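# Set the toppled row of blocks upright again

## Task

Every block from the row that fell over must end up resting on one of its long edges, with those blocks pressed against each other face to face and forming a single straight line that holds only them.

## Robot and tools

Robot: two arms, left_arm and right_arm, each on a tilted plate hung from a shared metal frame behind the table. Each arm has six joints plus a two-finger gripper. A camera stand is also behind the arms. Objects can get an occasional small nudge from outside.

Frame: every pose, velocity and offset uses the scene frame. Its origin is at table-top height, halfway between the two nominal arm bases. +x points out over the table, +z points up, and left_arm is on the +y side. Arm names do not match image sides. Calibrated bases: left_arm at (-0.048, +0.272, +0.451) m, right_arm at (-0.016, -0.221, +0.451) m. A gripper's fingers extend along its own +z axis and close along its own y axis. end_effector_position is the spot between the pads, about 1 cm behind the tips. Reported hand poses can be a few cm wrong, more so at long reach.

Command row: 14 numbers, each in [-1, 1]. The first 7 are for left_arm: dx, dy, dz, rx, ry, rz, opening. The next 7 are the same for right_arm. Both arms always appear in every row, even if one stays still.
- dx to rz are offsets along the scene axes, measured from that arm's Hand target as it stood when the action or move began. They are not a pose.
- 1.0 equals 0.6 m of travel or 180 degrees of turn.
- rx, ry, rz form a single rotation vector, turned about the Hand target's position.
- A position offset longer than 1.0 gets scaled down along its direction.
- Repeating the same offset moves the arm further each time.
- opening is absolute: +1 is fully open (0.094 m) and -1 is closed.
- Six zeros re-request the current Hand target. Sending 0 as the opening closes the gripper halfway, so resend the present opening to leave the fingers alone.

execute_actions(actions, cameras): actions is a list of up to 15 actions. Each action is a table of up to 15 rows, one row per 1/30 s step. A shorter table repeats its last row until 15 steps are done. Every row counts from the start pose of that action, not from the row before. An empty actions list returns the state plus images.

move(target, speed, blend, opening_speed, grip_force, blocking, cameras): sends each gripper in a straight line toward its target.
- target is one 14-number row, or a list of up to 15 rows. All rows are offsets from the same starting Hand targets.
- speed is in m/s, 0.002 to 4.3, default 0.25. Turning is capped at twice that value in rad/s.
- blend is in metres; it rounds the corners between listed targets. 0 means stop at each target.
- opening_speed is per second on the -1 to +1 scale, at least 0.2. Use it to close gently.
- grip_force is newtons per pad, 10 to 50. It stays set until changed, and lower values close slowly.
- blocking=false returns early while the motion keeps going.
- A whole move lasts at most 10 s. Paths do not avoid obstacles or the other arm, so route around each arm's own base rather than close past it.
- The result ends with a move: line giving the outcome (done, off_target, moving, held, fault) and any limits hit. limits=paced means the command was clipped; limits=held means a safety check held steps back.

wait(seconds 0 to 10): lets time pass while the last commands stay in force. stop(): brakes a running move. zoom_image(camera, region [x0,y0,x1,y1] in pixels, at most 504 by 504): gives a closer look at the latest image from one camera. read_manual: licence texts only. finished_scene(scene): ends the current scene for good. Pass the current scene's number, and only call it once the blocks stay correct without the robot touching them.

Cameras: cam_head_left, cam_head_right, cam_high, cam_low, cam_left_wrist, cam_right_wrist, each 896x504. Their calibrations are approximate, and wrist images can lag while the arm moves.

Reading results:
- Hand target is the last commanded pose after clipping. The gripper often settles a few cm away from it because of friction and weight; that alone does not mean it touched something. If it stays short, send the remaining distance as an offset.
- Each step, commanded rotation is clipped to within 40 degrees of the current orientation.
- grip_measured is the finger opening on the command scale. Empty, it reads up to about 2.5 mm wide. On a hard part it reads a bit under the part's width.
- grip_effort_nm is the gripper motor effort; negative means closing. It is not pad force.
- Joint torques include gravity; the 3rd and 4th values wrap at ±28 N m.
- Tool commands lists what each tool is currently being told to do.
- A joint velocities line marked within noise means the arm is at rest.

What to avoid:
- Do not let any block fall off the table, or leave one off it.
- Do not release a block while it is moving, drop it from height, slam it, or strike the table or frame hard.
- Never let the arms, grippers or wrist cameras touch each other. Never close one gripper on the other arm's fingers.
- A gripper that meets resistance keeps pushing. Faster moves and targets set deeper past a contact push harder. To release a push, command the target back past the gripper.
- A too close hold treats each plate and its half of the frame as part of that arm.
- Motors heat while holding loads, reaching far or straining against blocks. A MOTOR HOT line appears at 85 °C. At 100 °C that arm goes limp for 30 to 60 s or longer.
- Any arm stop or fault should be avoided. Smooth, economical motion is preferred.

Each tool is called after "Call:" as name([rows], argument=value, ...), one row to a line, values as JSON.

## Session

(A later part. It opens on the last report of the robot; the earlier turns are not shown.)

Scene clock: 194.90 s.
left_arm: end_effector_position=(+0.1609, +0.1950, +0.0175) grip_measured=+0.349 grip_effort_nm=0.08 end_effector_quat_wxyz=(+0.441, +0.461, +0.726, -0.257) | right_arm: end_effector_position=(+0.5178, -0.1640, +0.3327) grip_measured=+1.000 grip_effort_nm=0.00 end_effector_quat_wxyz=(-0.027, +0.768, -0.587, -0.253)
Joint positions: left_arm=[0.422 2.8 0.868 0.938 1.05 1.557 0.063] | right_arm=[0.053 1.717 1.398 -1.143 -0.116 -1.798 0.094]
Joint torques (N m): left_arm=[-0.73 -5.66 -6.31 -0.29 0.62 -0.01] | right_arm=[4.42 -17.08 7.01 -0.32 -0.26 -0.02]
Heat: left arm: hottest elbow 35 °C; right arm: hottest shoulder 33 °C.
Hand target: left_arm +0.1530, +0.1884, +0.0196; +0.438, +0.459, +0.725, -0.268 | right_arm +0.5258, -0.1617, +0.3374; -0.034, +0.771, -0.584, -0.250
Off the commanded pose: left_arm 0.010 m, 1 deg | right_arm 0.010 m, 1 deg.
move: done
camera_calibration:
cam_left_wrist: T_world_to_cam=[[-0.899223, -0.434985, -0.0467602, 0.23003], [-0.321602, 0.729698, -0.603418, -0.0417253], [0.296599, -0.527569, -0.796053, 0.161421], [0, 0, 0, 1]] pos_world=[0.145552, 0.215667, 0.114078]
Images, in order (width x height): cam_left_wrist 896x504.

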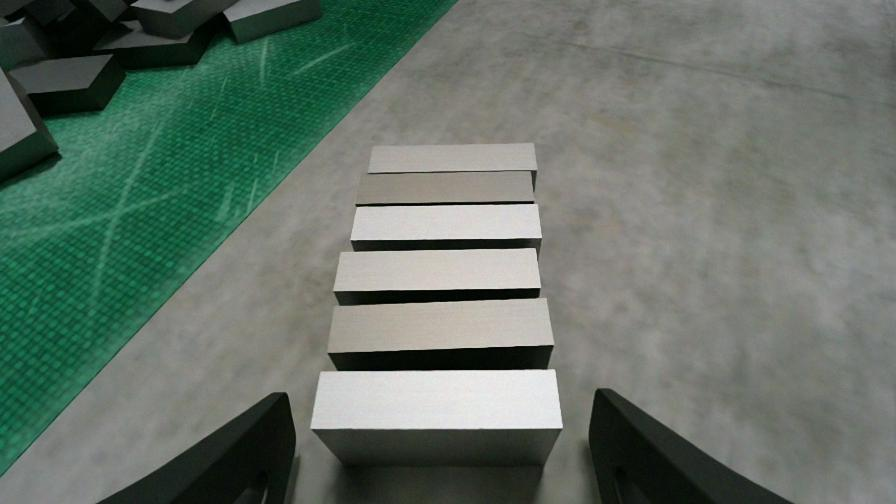

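Call:
move([
  [-0.0373,0.080,0.047,0,0,0,0.35,0,0,0,0,0,0,1],
  [-0.005,0.02,0.2,0.1296,0.3565,0.4463,0.35,0,0,0,0,0,0,1],
  [0.0283,-0.0473,0.0957,0.1296,0.3565,0.4463,1,0,0,0,0,0,0,1],
], speed=[0.12,0.3,0.2], blend=[0.02,0.03,0], opening_speed=2, cameras=["cam_left_wrist"])

Scene clock: 202.93 s.
left_arm: end_effector_position=(+0.1790, +0.1631, +0.0760) grip_measured=+0.999 grip_effort_nm=0.07 end_effector_quat_wxyz=(+0.004, -0.215, +0.977, +0.004) | right_arm: end_effector_position=(+0.5178, -0.1640, +0.3327) grip_measured=+1.000 grip_effort_nm=0.00 end_effector_quat_wxyz=(-0.027, +0.768, -0.587, -0.253)
Joint positions: left_arm=[-0.262 2.371 0.63 0.588 -0.353 -0.597 0.094] | right_arm=[0.053 1.717 1.398 -1.143 -0.116 -1.798 0.094]
Joint torques (N m): left_arm=[-5.36 -8.12 -4.1 -0.29 -0.09 -0.28] | right_arm=[4.13 -17.38 7.1 -0.29 -0.24 0]
Heat: left arm: hottest elbow 36 °C; right arm: hottest shoulder 33 °C.
Hand target: left_arm +0.1700, +0.1600, +0.0771; -0.004, -0.214, +0.977, +0.008 | right_arm +0.5258, -0.1617, +0.3374; -0.034, +0.771, -0.584, -0.250
Off the commanded pose: left_arm 0.010 m, 1 deg | right_arm 0.010 m, 1 deg.
move: done
camera_calibration:
cam_left_wrist: T_world_to_cam=[[0.40512, -0.914249, -0.005205, 0.0766838], [-0.836519, -0.372962, 0.401416, 0.218271], [-0.368935, -0.158268, -0.915881, 0.253802], [0, 0, 0, 1]] pos_world=[0.245159, 0.191684, 0.145235]
Images, in order (width x height): cam_left_wrist 896x504.

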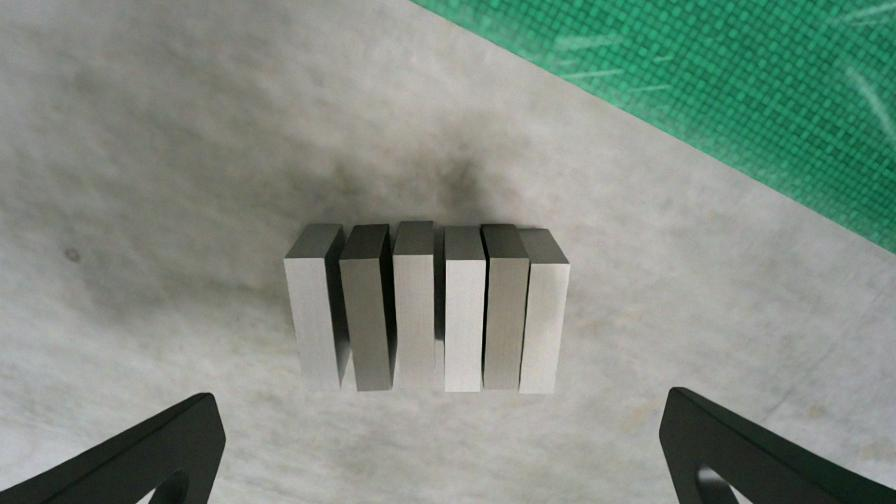

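Call:
move(target=[-0.0083,0.005,-0.0443,0,0,0,1,0,0,0,0,0,0,1], speed=0.12, cameras=["cam_left_wrist"])

Scene clock: 206.13 s.
left_arm: end_effector_position=(+0.1652, +0.1623, +0.0508) grip_measured=+0.999 grip_effort_nm=0.07 end_effector_quat_wxyz=(-0.010, -0.218, +0.976, +0.010) | right_arm: end_effector_position=(+0.5178, -0.1640, +0.3327) grip_measured=+1.000 grip_effort_nm=0.00 end_effector_quat_wxyz=(-0.027, +0.768, -0.587, -0.253)
Joint positions: left_arm=[-0.244 2.455 0.68 0.596 -0.346 -0.597 0.094] | right_arm=[0.053 1.717 1.398 -1.143 -0.116 -1.798 0.094]
Joint torques (N m): left_arm=[-4.13 -8 -4.4 1.29 0.13 0] | right_arm=[4.25 -17.32 7.02 -0.28 -0.27 -0.01]
Heat: left arm: hottest elbow 36 °C; right arm: hottest shoulder 33 °C.
Hand target: left_arm +0.1650, +0.1630, +0.0505; -0.004, -0.214, +0.977, +0.008 | right_arm +0.5258, -0.1617, +0.3374; -0.034, +0.771, -0.584, -0.250
Off the commanded pose: left_arm 0.001 m, 1 deg | right_arm 0.010 m, 1 deg.
move: done
camera_calibration:
cam_left_wrist: T_world_to_cam=[[0.411439, -0.911185, -0.0214643, 0.0805946], [-0.821404, -0.380899, 0.424514, 0.214142], [-0.394986, -0.157031, -0.905167, 0.229108], [0, 0, 0, 1]] pos_world=[0.233232, 0.19098, 0.118205]
Images, in order (width x height): cam_left_wrist 896x504.

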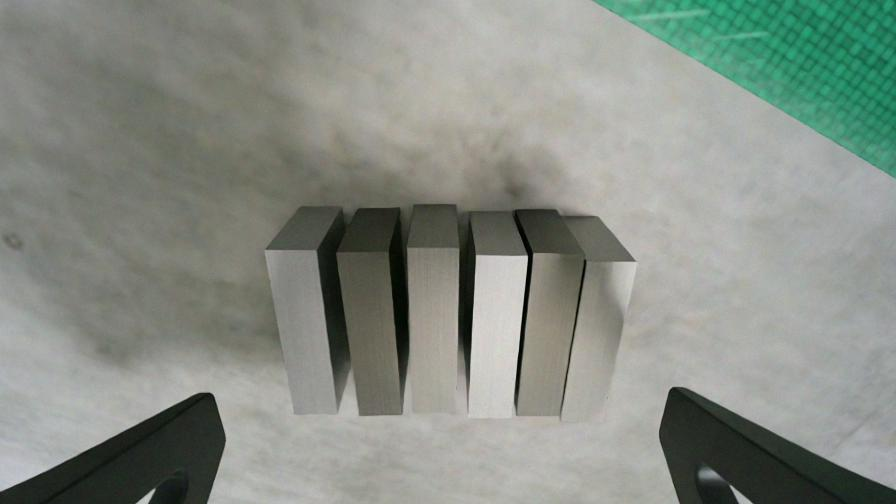

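Call:
move(target=[0.0155,0.0042,-0.0142,0,0,0,1,0,0,0,0,0,0,1], speed=0.1, cameras=["cam_left_wrist"])

Scene clock: 207.87 s.
left_arm: end_effector_position=(+0.1797, +0.1640, +0.0429) grip_measured=+0.999 grip_effort_nm=0.07 end_effector_quat_wxyz=(-0.001, -0.224, +0.974, +0.005) | right_arm: end_effector_position=(+0.5178, -0.1640, +0.3327) grip_measured=+1.000 grip_effort_nm=0.00 end_effector_quat_wxyz=(-0.027, +0.768, -0.587, -0.253)
Joint positions: left_arm=[-0.224 2.455 0.708 0.596 -0.336 -0.583 0.094] | right_arm=[0.053 1.717 1.398 -1.143 -0.116 -1.798 0.094]
Joint torques (N m): left_arm=[-4.01 -8.12 -4.23 0.43 0.13 0.01] | right_arm=[4.13 -17.49 7.06 -0.31 -0.24 -0.02]
Heat: left arm: hottest elbow 36 °C; right arm: hottest shoulder 33 °C.
Hand target: left_arm +0.1743, +0.1656, +0.0420; -0.004, -0.214, +0.977, +0.008 | right_arm +0.5258, -0.1617, +0.3374; -0.034, +0.771, -0.584, -0.250
Off the commanded pose: left_arm 0.006 m, 1 deg | right_arm 0.010 m, 1 deg.
move: done
camera_calibration:
cam_left_wrist: T_world_to_cam=[[0.423038, -0.90606, -0.00968208, 0.0727132], [-0.82482, -0.389486, 0.409845, 0.232698], [-0.375115, -0.165394, -0.912104, 0.22606], [0, 0, 0, 1]] pos_world=[0.245972, 0.193904, 0.111524]
Images, in order (width x height): cam_left_wrist 896x504.

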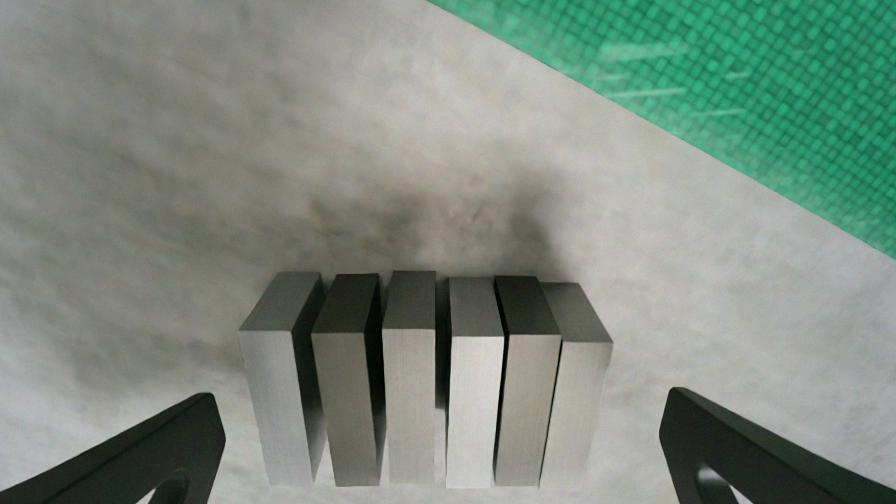

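Call:
move(target=[-0.003,0.007,-0.0167,0,0,0,1,0,0,0,0,0,0,1], speed=0.08, cameras=["cam_left_wrist"])

Scene clock: 210.73 s.
left_arm: end_effector_position=(+0.1739, +0.1688, +0.0330) grip_measured=+0.999 grip_effort_nm=0.07 end_effector_quat_wxyz=(-0.009, -0.221, +0.975, +0.009) | right_arm: end_effector_position=(+0.5178, -0.1640, +0.3327) grip_measured=+1.000 grip_effort_nm=0.00 end_effector_quat_wxyz=(-0.027, +0.768, -0.587, -0.253)
Joint positions: left_arm=[-0.203 2.482 0.725 0.596 -0.329 -0.561 0.094] | right_arm=[0.053 1.717 1.398 -1.143 -0.116 -1.798 0.094]
Joint torques (N m): left_arm=[-3.96 -8.06 -4.36 1.21 0.13 0.01] | right_arm=[4.13 -17.08 6.99 -0.35 -0.23 -0.01]
Heat: left arm: hottest elbow 35 °C; right arm: hottest shoulder 33 °C.
Hand target: left_arm +0.1725, +0.1698, +0.0319; -0.004, -0.214, +0.977, +0.008 | right_arm +0.5258, -0.1617, +0.3374; -0.034, +0.771, -0.584, -0.250
Off the commanded pose: left_arm 0.002 m, 1 deg | right_arm 0.010 m, 1 deg.
move: done
camera_calibration:
cam_left_wrist: T_world_to_cam=[[0.417219, -0.908603, -0.0191915, 0.0811477], [-0.820378, -0.385625, 0.422225, 0.232088], [-0.391036, -0.160416, -0.906288, 0.217309], [0, 0, 0, 1]] pos_world=[0.241519, 0.19809, 0.100508]
Images, in order (width x height): cam_left_wrist 896x504.

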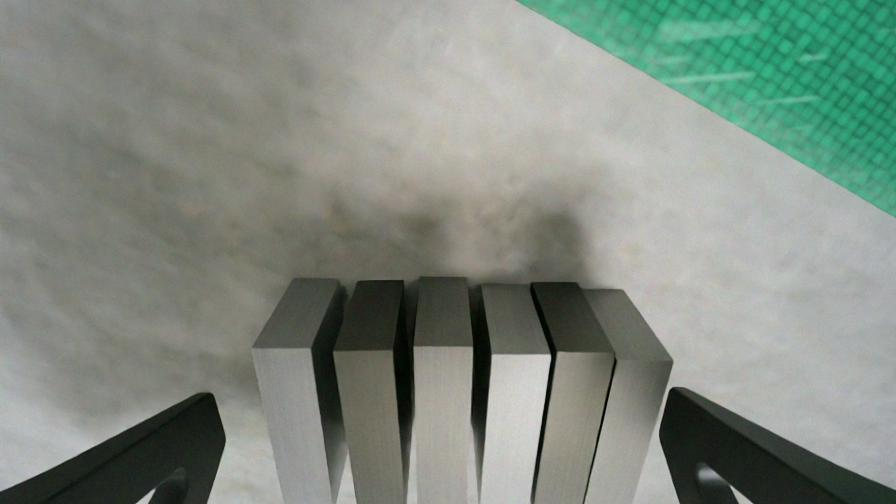

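Call:
move(target=[0.0017,-0.005,-0.0150,0,0,0,1,0,0,0,0,0,0,1], speed=0.06, cameras=["cam_left_wrist"])

Scene clock: 212.87 s.
left_arm: end_effector_position=(+0.1764, +0.1656, +0.0242) grip_measured=+0.999 grip_effort_nm=0.07 end_effector_quat_wxyz=(-0.007, -0.222, +0.975, +0.008) | right_arm: end_effector_position=(+0.5178, -0.1640, +0.3327) grip_measured=+1.000 grip_effort_nm=0.00 end_effector_quat_wxyz=(-0.027, +0.768, -0.587, -0.253)
Joint positions: left_arm=[-0.203 2.504 0.751 0.596 -0.329 -0.561 0.094] | right_arm=[0.053 1.717 1.398 -1.143 -0.116 -1.798 0.094]
Joint torques (N m): left_arm=[-3.96 -7.94 -4.31 1.07 0.13 0.01] | right_arm=[4.07 -17.2 7.06 -0.29 -0.23 -0.01]
Heat: left arm: hottest elbow 35 °C; right arm: hottest shoulder 33 °C.
Hand target: left_arm +0.1735, +0.1668, +0.0229; -0.004, -0.214, +0.977, +0.008 | right_arm +0.5258, -0.1617, +0.3374; -0.034, +0.771, -0.584, -0.250
Off the commanded pose: left_arm 0.003 m, 1 deg | right_arm 0.010 m, 1 deg.
move: done
camera_calibration:
cam_left_wrist: T_world_to_cam=[[0.41854, -0.90804, -0.0169373, 0.0766185], [-0.821666, -0.386541, 0.418868, 0.237077], [-0.386896, -0.161396, -0.907889, 0.209297], [0, 0, 0, 1]] pos_world=[0.243707, 0.194993, 0.0920123]
Images, in order (width x height): cam_left_wrist 896x504.

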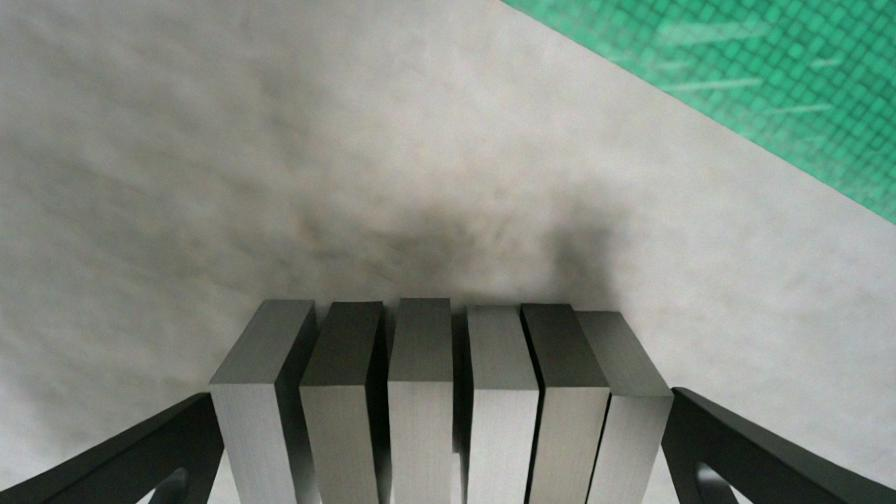

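Call:
move(target=[0,0,-0.0175,0,0,0,1,0,0,0,0,0,0,1], speed=0.05, cameras=["cam_left_wrist"])

Scene clock: 214.67 s.
left_arm: end_effector_position=(+0.1760, +0.1653, +0.0137) grip_measured=+0.999 grip_effort_nm=0.07 end_effector_quat_wxyz=(-0.008, -0.221, +0.975, +0.008) | right_arm: end_effector_position=(+0.5178, -0.1640, +0.3327) grip_measured=+1.000 grip_effort_nm=0.00 end_effector_quat_wxyz=(-0.027, +0.768, -0.587, -0.253)
Joint positions: left_arm=[-0.193 2.53 0.777 0.596 -0.324 -0.551 0.094] | right_arm=[0.053 1.717 1.398 -1.143 -0.116 -1.798 0.094]
Joint torques (N m): left_arm=[-3.96 -8 -4.36 1.24 0.13 0.01] | right_arm=[4.01 -17.14 7.02 -0.29 -0.25 0]
Heat: left arm: hottest elbow 35 °C; right arm: hottest shoulder 33 °C.
Hand target: left_arm +0.1735, +0.1668, +0.0124; -0.004, -0.214, +0.977, +0.008 | right_arm +0.5258, -0.1617, +0.3374; -0.034, +0.771, -0.584, -0.250
Off the commanded pose: left_arm 0.003 m, 1 deg | right_arm 0.010 m, 1 deg.
move: done
camera_calibration:
cam_left_wrist: T_world_to_cam=[[0.415997, -0.909197, -0.0175284, 0.0769125], [-0.821547, -0.384018, 0.421415, 0.240566], [-0.38988, -0.160907, -0.906699, 0.199999], [0, 0, 0, 1]] pos_world=[0.243616, 0.194491, 0.0813087]
Images, in order (width x height): cam_left_wrist 896x504.

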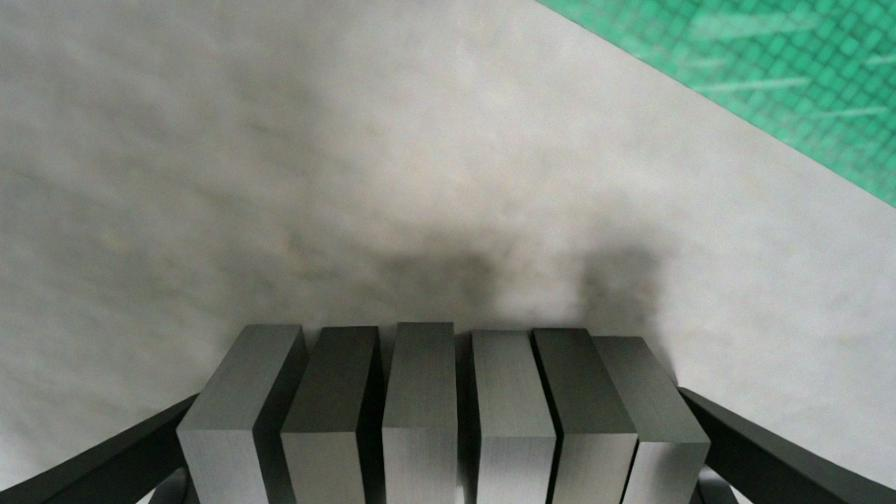

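Call:
move(target=[0,0,0,0,0,0,0.54,0,0,0,0,0,0,1], opening_speed=0.25, cameras=["cam_left_wrist"])

Scene clock: 217.40 s.
left_arm: end_effector_position=(+0.1760, +0.1650, +0.0137) grip_measured=+0.542 grip_effort_nm=-0.09 end_effector_quat_wxyz=(-0.008, -0.221, +0.975, +0.007) | right_arm: end_effector_position=(+0.5178, -0.1640, +0.3327) grip_measured=+1.000 grip_effort_nm=0.00 end_effector_quat_wxyz=(-0.027, +0.768, -0.587, -0.253)
Joint positions: left_arm=[-0.193 2.53 0.777 0.596 -0.323 -0.551 0.072] | right_arm=[0.053 1.717 1.398 -1.143 -0.116 -1.798 0.094]
Joint torques (N m): left_arm=[-3.96 -8 -4.36 1.22 0.05 0] | right_arm=[4.25 -17.2 7.06 -0.34 -0.24 -0.01]
Heat: left arm: hottest elbow 35 °C; right arm: hottest shoulder 33 °C.
Hand target: left_arm +0.1735, +0.1668, +0.0124; -0.004, -0.214, +0.977, +0.008 | right_arm +0.5258, -0.1617, +0.3374; -0.034, +0.771, -0.584, -0.250
Off the commanded pose: left_arm 0.003 m, 1 deg | right_arm 0.010 m, 1 deg.
move: done
camera_calibration:
cam_left_wrist: T_world_to_cam=[[0.41606, -0.909193, -0.0162007, 0.0767412], [-0.821452, -0.38343, 0.422136, 0.240293], [-0.390015, -0.162326, -0.906388, 0.200136], [0, 0, 0, 1]] pos_world=[0.243516, 0.194395, 0.0812075]
Images, in order (width x height): cam_left_wrist 896x504.

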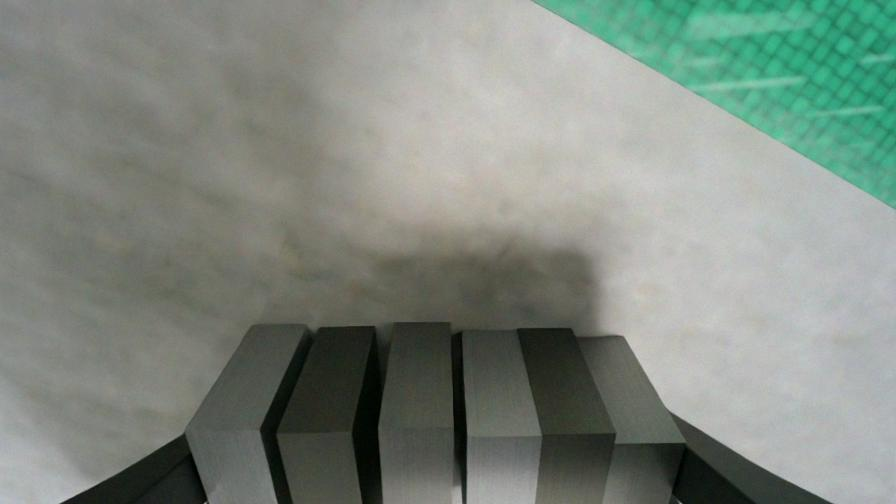

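Call:
move(target=[0,0,0,0,0,0,0.465,0,0,0,0,0,0,1], opening_speed=0.2, cameras=["cam_left_wrist"])

Scene clock: 218.63 s.
left_arm: end_effector_position=(+0.1760, +0.1648, +0.0137) grip_measured=+0.467 grip_effort_nm=-0.09 end_effector_quat_wxyz=(-0.009, -0.221, +0.975, +0.007) | right_arm: end_effector_position=(+0.5178, -0.1640, +0.3327) grip_measured=+1.000 grip_effort_nm=0.00 end_effector_quat_wxyz=(-0.027, +0.768, -0.587, -0.253)
Joint positions: left_arm=[-0.193 2.53 0.777 0.596 -0.321 -0.551 0.069] | right_arm=[0.053 1.717 1.398 -1.143 -0.116 -1.798 0.094]
Joint torques (N m): left_arm=[-3.96 -8.06 -4.36 1.21 0.03 0] | right_arm=[3.9 -17.26 7.02 -0.34 -0.26 0]
Heat: left arm: hottest elbow 35 °C; right arm: hottest shoulder 33 °C.
Hand target: left_arm +0.1735, +0.1668, +0.0124; -0.004, -0.214, +0.977, +0.008 | right_arm +0.5258, -0.1617, +0.3374; -0.034, +0.771, -0.584, -0.250
Off the commanded pose: left_arm 0.003 m, 1 deg | right_arm 0.010 m, 1 deg.
move: done
camera_calibration:
cam_left_wrist: T_world_to_cam=[[0.416124, -0.909186, -0.0148721, 0.076438], [-0.821373, -0.382849, 0.422817, 0.240032], [-0.390113, -0.163729, -0.906093, 0.200375], [0, 0, 0, 1]] pos_world=[0.243517, 0.194199, 0.0812063]
Images, in order (width x height): cam_left_wrist 896x504.

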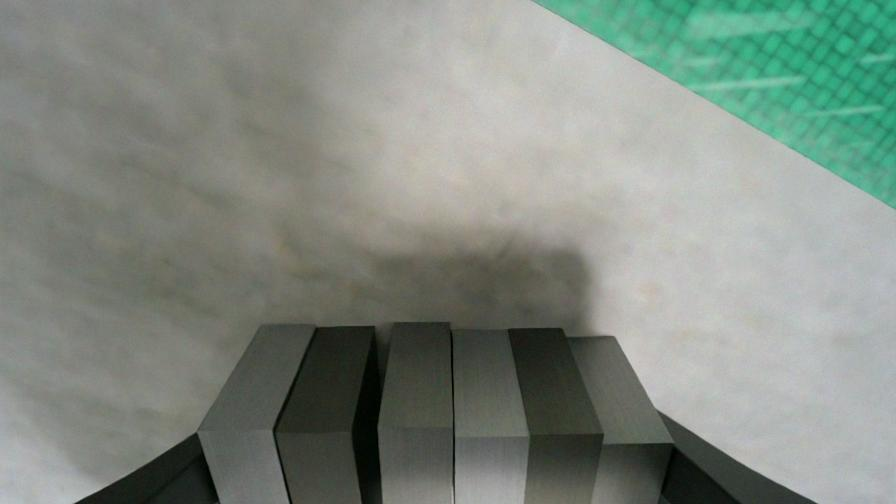

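Call:
move(target=[0,0,0,0,0,0,0.415,0,0,0,0,0,0,1], opening_speed=0.2, cameras=["cam_left_wrist"])

Scene clock: 219.83 s.
left_arm: end_effector_position=(+0.1760, +0.1648, +0.0137) grip_measured=+0.417 grip_effort_nm=-0.10 end_effector_quat_wxyz=(-0.009, -0.221, +0.975, +0.007) | right_arm: end_effector_position=(+0.5178, -0.1640, +0.3327) grip_measured=+1.000 grip_effort_nm=-0.01 end_effector_quat_wxyz=(-0.027, +0.768, -0.587, -0.253)
Joint positions: left_arm=[-0.193 2.53 0.777 0.596 -0.321 -0.551 0.067] | right_arm=[0.053 1.717 1.398 -1.143 -0.116 -1.798 0.094]
Joint torques (N m): left_arm=[-3.96 -8.06 -4.37 1.21 0 0] | right_arm=[4.07 -17.44 7.01 -0.31 -0.25 -0.02]
Heat: left arm: hottest elbow 35 °C; right arm: hottest shoulder 33 °C.
Hand target: left_arm +0.1735, +0.1668, +0.0124; -0.004, -0.214, +0.977, +0.008 | right_arm +0.5258, -0.1617, +0.3374; -0.034, +0.771, -0.584, -0.250
Off the commanded pose: left_arm 0.003 m, 1 deg | right_arm 0.010 m, 1 deg.
move: done
camera_calibration:
cam_left_wrist: T_world_to_cam=[[0.416124, -0.909186, -0.0148721, 0.076438], [-0.821373, -0.382849, 0.422817, 0.240032], [-0.390113, -0.163729, -0.906093, 0.200375], [0, 0, 0, 1]] pos_world=[0.243517, 0.194199, 0.0812063]
Images, in order (width x height): cam_left_wrist 896x504.

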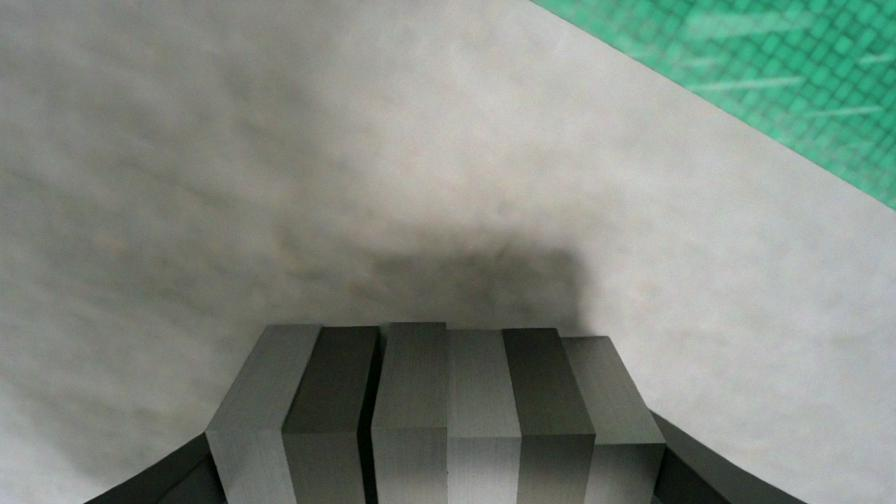

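Call:
move(target=[0,0,0,0,0,0,0.37,0,0,0,0,0,0,1], opening_speed=0.2, cameras=["cam_left_wrist"])

Scene clock: 221.00 s.
left_arm: end_effector_position=(+0.1760, +0.1648, +0.0137) grip_measured=+0.372 grip_effort_nm=-0.11 end_effector_quat_wxyz=(-0.009, -0.221, +0.975, +0.007) | right_arm: end_effector_position=(+0.5178, -0.1640, +0.3327) grip_measured=+1.000 grip_effort_nm=0.00 end_effector_quat_wxyz=(-0.027, +0.768, -0.587, -0.253)
Joint positions: left_arm=[-0.193 2.53 0.777 0.596 -0.321 -0.551 0.064] | right_arm=[0.053 1.717 1.398 -1.143 -0.116 -1.798 0.094]
Joint torques (N m): left_arm=[-4.01 -8.06 -4.38 1.21 -0.01 0] | right_arm=[4.25 -17.38 7.06 -0.31 -0.25 -0.02]
Heat: left arm: hottest elbow 35 °C; right arm: hottest shoulder 33 °C.
Hand target: left_arm +0.1735, +0.1668, +0.0124; -0.004, -0.214, +0.977, +0.008 | right_arm +0.5258, -0.1617, +0.3374; -0.034, +0.771, -0.584, -0.250
Off the commanded pose: left_arm 0.003 m, 1 deg | right_arm 0.010 m, 1 deg.
move: done
camera_calibration:
cam_left_wrist: T_world_to_cam=[[0.416124, -0.909186, -0.0148721, 0.076438], [-0.821373, -0.382849, 0.422817, 0.240032], [-0.390113, -0.163729, -0.906093, 0.200375], [0, 0, 0, 1]] pos_world=[0.243517, 0.194199, 0.0812063]
Images, in order (width x height): cam_left_wrist 896x504.

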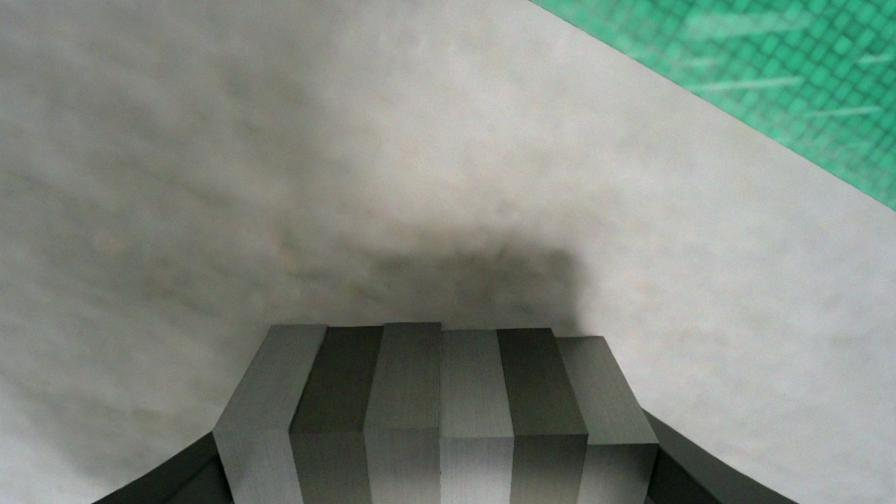

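Nearly closed; press a little.

Call:
move(target=[0,0,0,0,0,0,0.345,0,0,0,0,0,0,1], opening_speed=0.2, cameras=["cam_left_wrist"])

Scene clock: 222.27 s.
left_arm: end_effector_position=(+0.1764, +0.1647, +0.0137) grip_measured=+0.349 grip_effort_nm=-0.59 end_effector_quat_wxyz=(-0.008, -0.221, +0.975, +0.006) | right_arm: end_effector_position=(+0.5178, -0.1640, +0.3327) grip_measured=+1.000 grip_effort_nm=0.00 end_effector_quat_wxyz=(-0.027, +0.768, -0.587, -0.253)
Joint positions: left_arm=[-0.193 2.53 0.777 0.598 -0.321 -0.551 0.063] | right_arm=[0.053 1.717 1.398 -1.143 -0.116 -1.798 0.094]
Joint torques (N m): left_arm=[-3.9 -8.06 -4.37 1.21 0 0] | right_arm=[4.07 -17.49 7.01 -0.29 -0.24 -0.02]
Heat: left arm: hottest elbow 35 °C; right arm: hottest shoulder 33 °C.
Hand target: left_arm +0.1735, +0.1668, +0.0124; -0.004, -0.214, +0.977, +0.008 | right_arm +0.5258, -0.1617, +0.3374; -0.034, +0.771, -0.584, -0.250
Off the commanded pose: left_arm 0.004 m, 1 deg | right_arm 0.010 m, 1 deg.
move: done
camera_calibration:
cam_left_wrist: T_world_to_cam=[[0.416531, -0.909012, -0.0141261, 0.0761218], [-0.821838, -0.383139, 0.421647, 0.240539], [-0.388695, -0.16402, -0.90665, 0.200248], [0, 0, 0, 1]] pos_world=[0.243813, 0.1942, 0.0812079]
Images, in order (width x height): cam_left_wrist 896x504.

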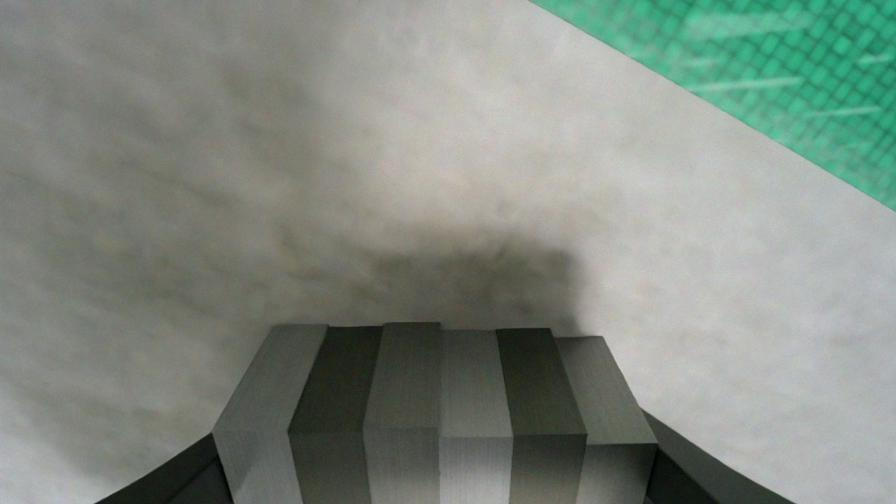

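Call:
move(target=[0,0,0,0,0,0,0.70,0,0,0,0,0,0,1], opening_speed=0.4, cameras=["cam_left_wrist"])

Call:
move([
  [0,0,0.05,0,0,0,0.70,0,0,0,0,0,0,1],
  [-0.01,-0.01,0.14,0,0,0,0.70,0,0,0,0,0,0,1],
], speed=[0.08,0.15], blend=[0.01,0], cameras=["cam_left_wrist","cam_head_left","cam_head_right"])

Scene clock: 225.30 s.
left_arm: end_effector_position=(+0.1760, +0.1648, +0.0137) grip_measured=+0.699 grip_effort_nm=0.07 end_effector_quat_wxyz=(-0.009, -0.221, +0.975, +0.007) | right_arm: end_effector_position=(+0.5178, -0.1640, +0.3327) grip_measured=+1.000 grip_effort_nm=-0.01 end_effector_quat_wxyz=(-0.027, +0.768, -0.587, -0.253)
Joint positions: left_arm=[-0.193 2.53 0.777 0.596 -0.321 -0.551 0.08] | right_arm=[0.053 1.717 1.398 -1.143 -0.116 -1.798 0.094]
Joint torques (N m): left_arm=[-3.9 -8.06 -4.37 1.2 0 0.01] | right_arm=[4.31 -17.2 7.06 -0.31 -0.25 -0.02]
Heat: left arm: hottest elbow 35 °C; right arm: hottest shoulder 33 °C.
Hand target: left_arm +0.1735, +0.1668, +0.0124; -0.004, -0.214, +0.977, +0.008 | right_arm +0.5258, -0.1617, +0.3374; -0.034, +0.771, -0.584, -0.250
Off the commanded pose: left_arm 0.003 m, 1 deg | right_arm 0.010 m, 1 deg.
move: done
camera_calibration:
cam_left_wrist: T_world_to_cam=[[0.416124, -0.909186, -0.0148721, 0.076438], [-0.821373, -0.382849, 0.422817, 0.240032], [-0.390113, -0.163729, -0.906093, 0.200375], [0, 0, 0, 1]] pos_world=[0.243517, 0.194199, 0.0812063]
Images, in order (width x height): cam_left_wrist 896x504.

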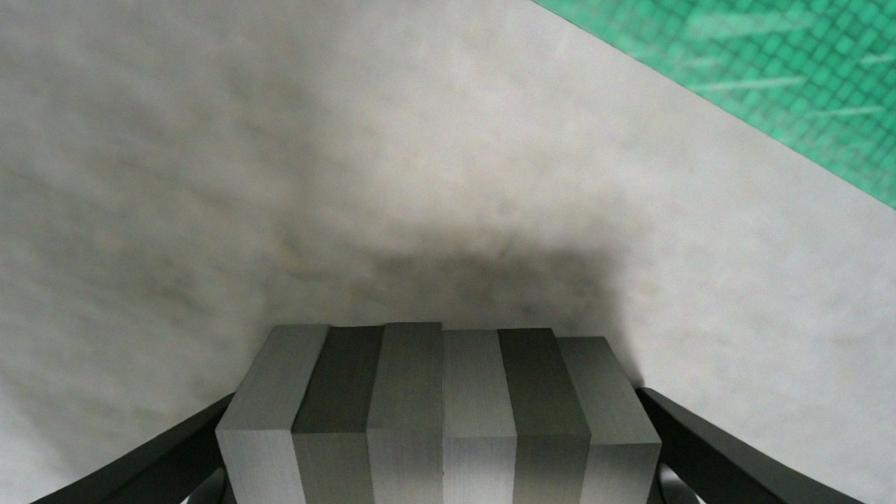

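Scene clock: 227.03 s.
left_arm: end_effector_position=(+0.1761, +0.1593, +0.0822) grip_measured=+0.699 grip_effort_nm=0.07 end_effector_quat_wxyz=(+0.001, -0.214, +0.977, +0.005) | right_arm: end_effector_position=(+0.5178, -0.1640, +0.3327) grip_measured=+1.000 grip_effort_nm=0.00 end_effector_quat_wxyz=(-0.027, +0.768, -0.587, -0.253)
Joint positions: left_arm=[-0.282 2.358 0.619 0.575 -0.361 -0.617 0.08] | right_arm=[0.053 1.717 1.398 -1.143 -0.116 -1.798 0.094]
Joint torques (N m): left_arm=[-5.54 -10.99 -6.49 -0.27 -0.1 -0.29] | right_arm=[3.96 -17.14 7.08 -0.34 -0.24 0]
Heat: left arm: hottest elbow 35 °C; right arm: hottest shoulder 33 °C.
Hand target: left_arm +0.1675, +0.1608, +0.0964; -0.004, -0.214, +0.977, +0.008 | right_arm +0.5258, -0.1617, +0.3374; -0.034, +0.771, -0.584, -0.250
Off the commanded pose: left_arm 0.017 m, 1 deg | right_arm 0.010 m, 1 deg.
move: off_target (left_arm)
camera_calibration:
cam_left_wrist: T_world_to_cam=[[0.403778, -0.914824, -0.00773725, 0.0749177], [-0.834995, -0.371973, 0.405487, 0.211119], [-0.373827, -0.157266, -0.914068, 0.258247], [0, 0, 0, 1]] pos_world=[0.242573, 0.187681, 0.151029]
Images, in order (width x height): cam_head_left 896x504, cam_head_right 896x504, cam_left_wrist 896x504.

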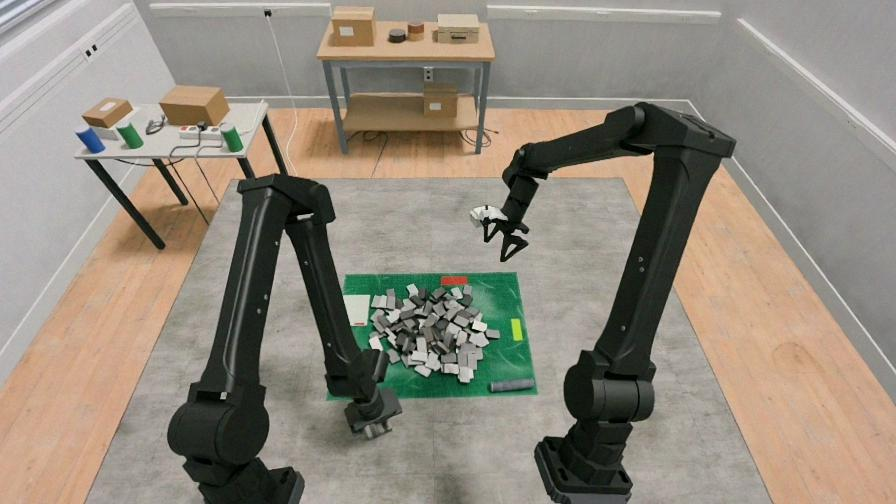

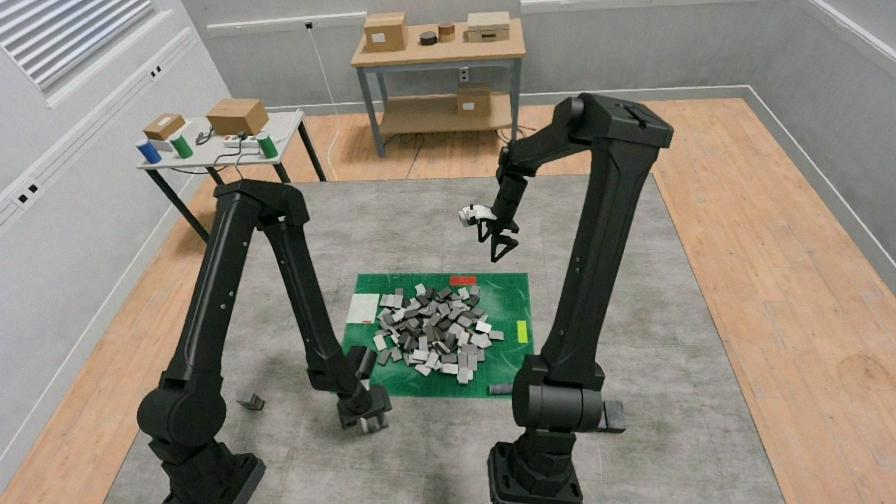

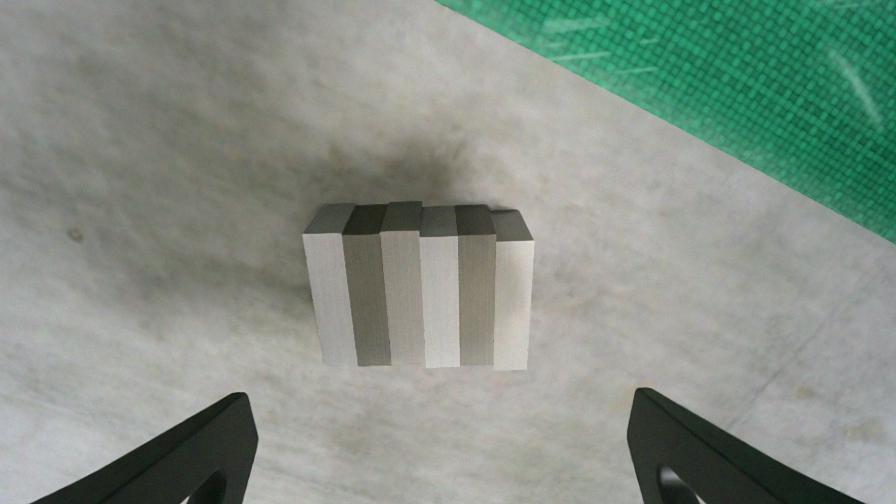

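Call:
zoom_image(camera="cam_head_right", region=[180, 340, 440, 486])

Call:
zoom_image(camera="cam_left_wrist", region=[270, 170, 570, 400])

Scaled by 1.938.

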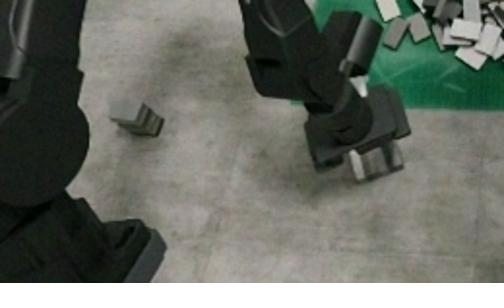

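Scaled by 1.680.

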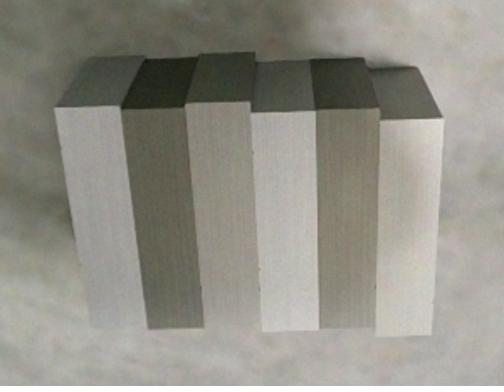

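Call:
zoom_image(camera="cam_head_right", region=[540, 340, 700, 440])

Scaled by 3.150.

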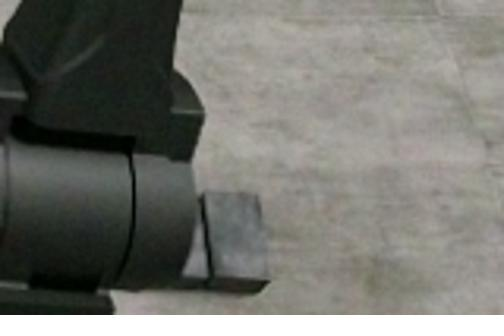

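Call:
wait(seconds=0, cameras=["cam_high","cam_low"])

Call:
zoom_image(camera="cam_low", region=[140, 180, 520, 394])

Scene clock: 228.83 s.
left_arm: end_effector_position=(+0.1761, +0.1593, +0.0822) grip_measured=+0.699 grip_effort_nm=0.07 end_effector_quat_wxyz=(+0.001, -0.215, +0.977, +0.005) | right_arm: end_effector_position=(+0.5178, -0.1640, +0.3327) grip_measured=+1.000 grip_effort_nm=0.00 end_effector_quat_wxyz=(-0.027, +0.768, -0.587, -0.253)
Joint positions: left_arm=[-0.282 2.358 0.619 0.575 -0.361 -0.618 0.08] | right_arm=[0.053 1.717 1.398 -1.143 -0.116 -1.798 0.094]
Joint torques (N m): left_arm=[-5.6 -10.99 -6.48 -0.27 -0.1 -0.29] | right_arm=[4.07 -17.2 7.01 -0.38 -0.25 0.01]
Heat: left arm: hottest elbow 35 °C; right arm: hottest shoulder 33 °C.
Hand target: left_arm +0.1675, +0.1608, +0.0964; -0.004, -0.214, +0.977, +0.008 | right_arm +0.5258, -0.1617, +0.3374; -0.034, +0.771, -0.584, -0.250
Tool commands: left_gripper/opening=+0.7 right_gripper/opening=+1.0
Off the commanded pose: left_arm 0.017 m, 1 deg | right_arm 0.010 m, 1 deg.
Images, in order (width x height): cam_high 896x504, cam_low 896x504.

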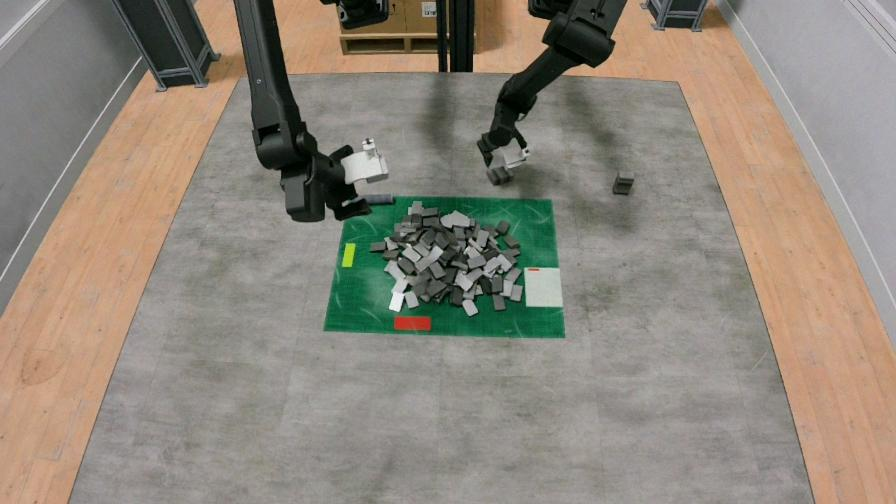

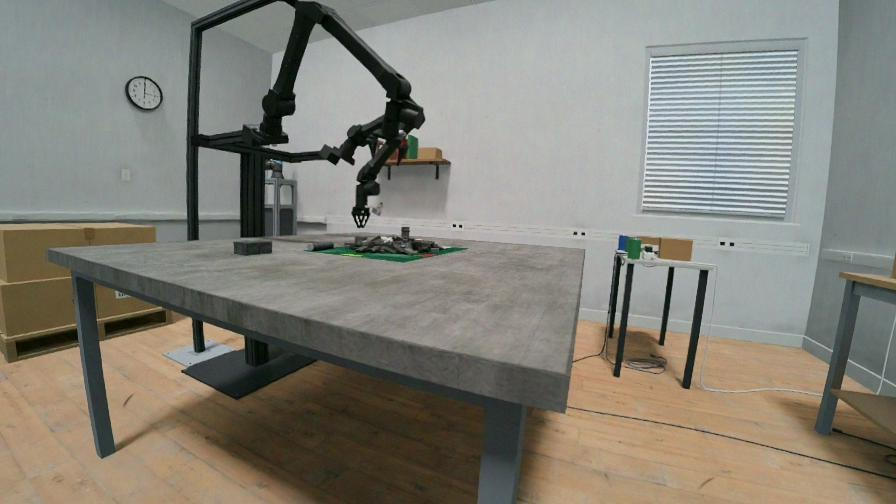

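Scaled by 1.326.

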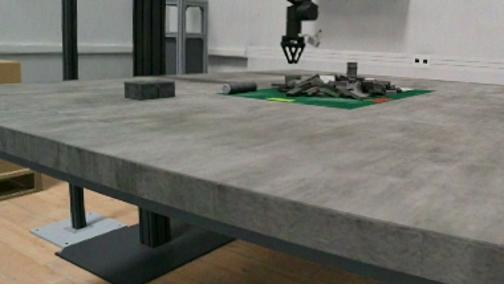

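Call:
finished_scene(scene=2)

The scene is finished: the task was done.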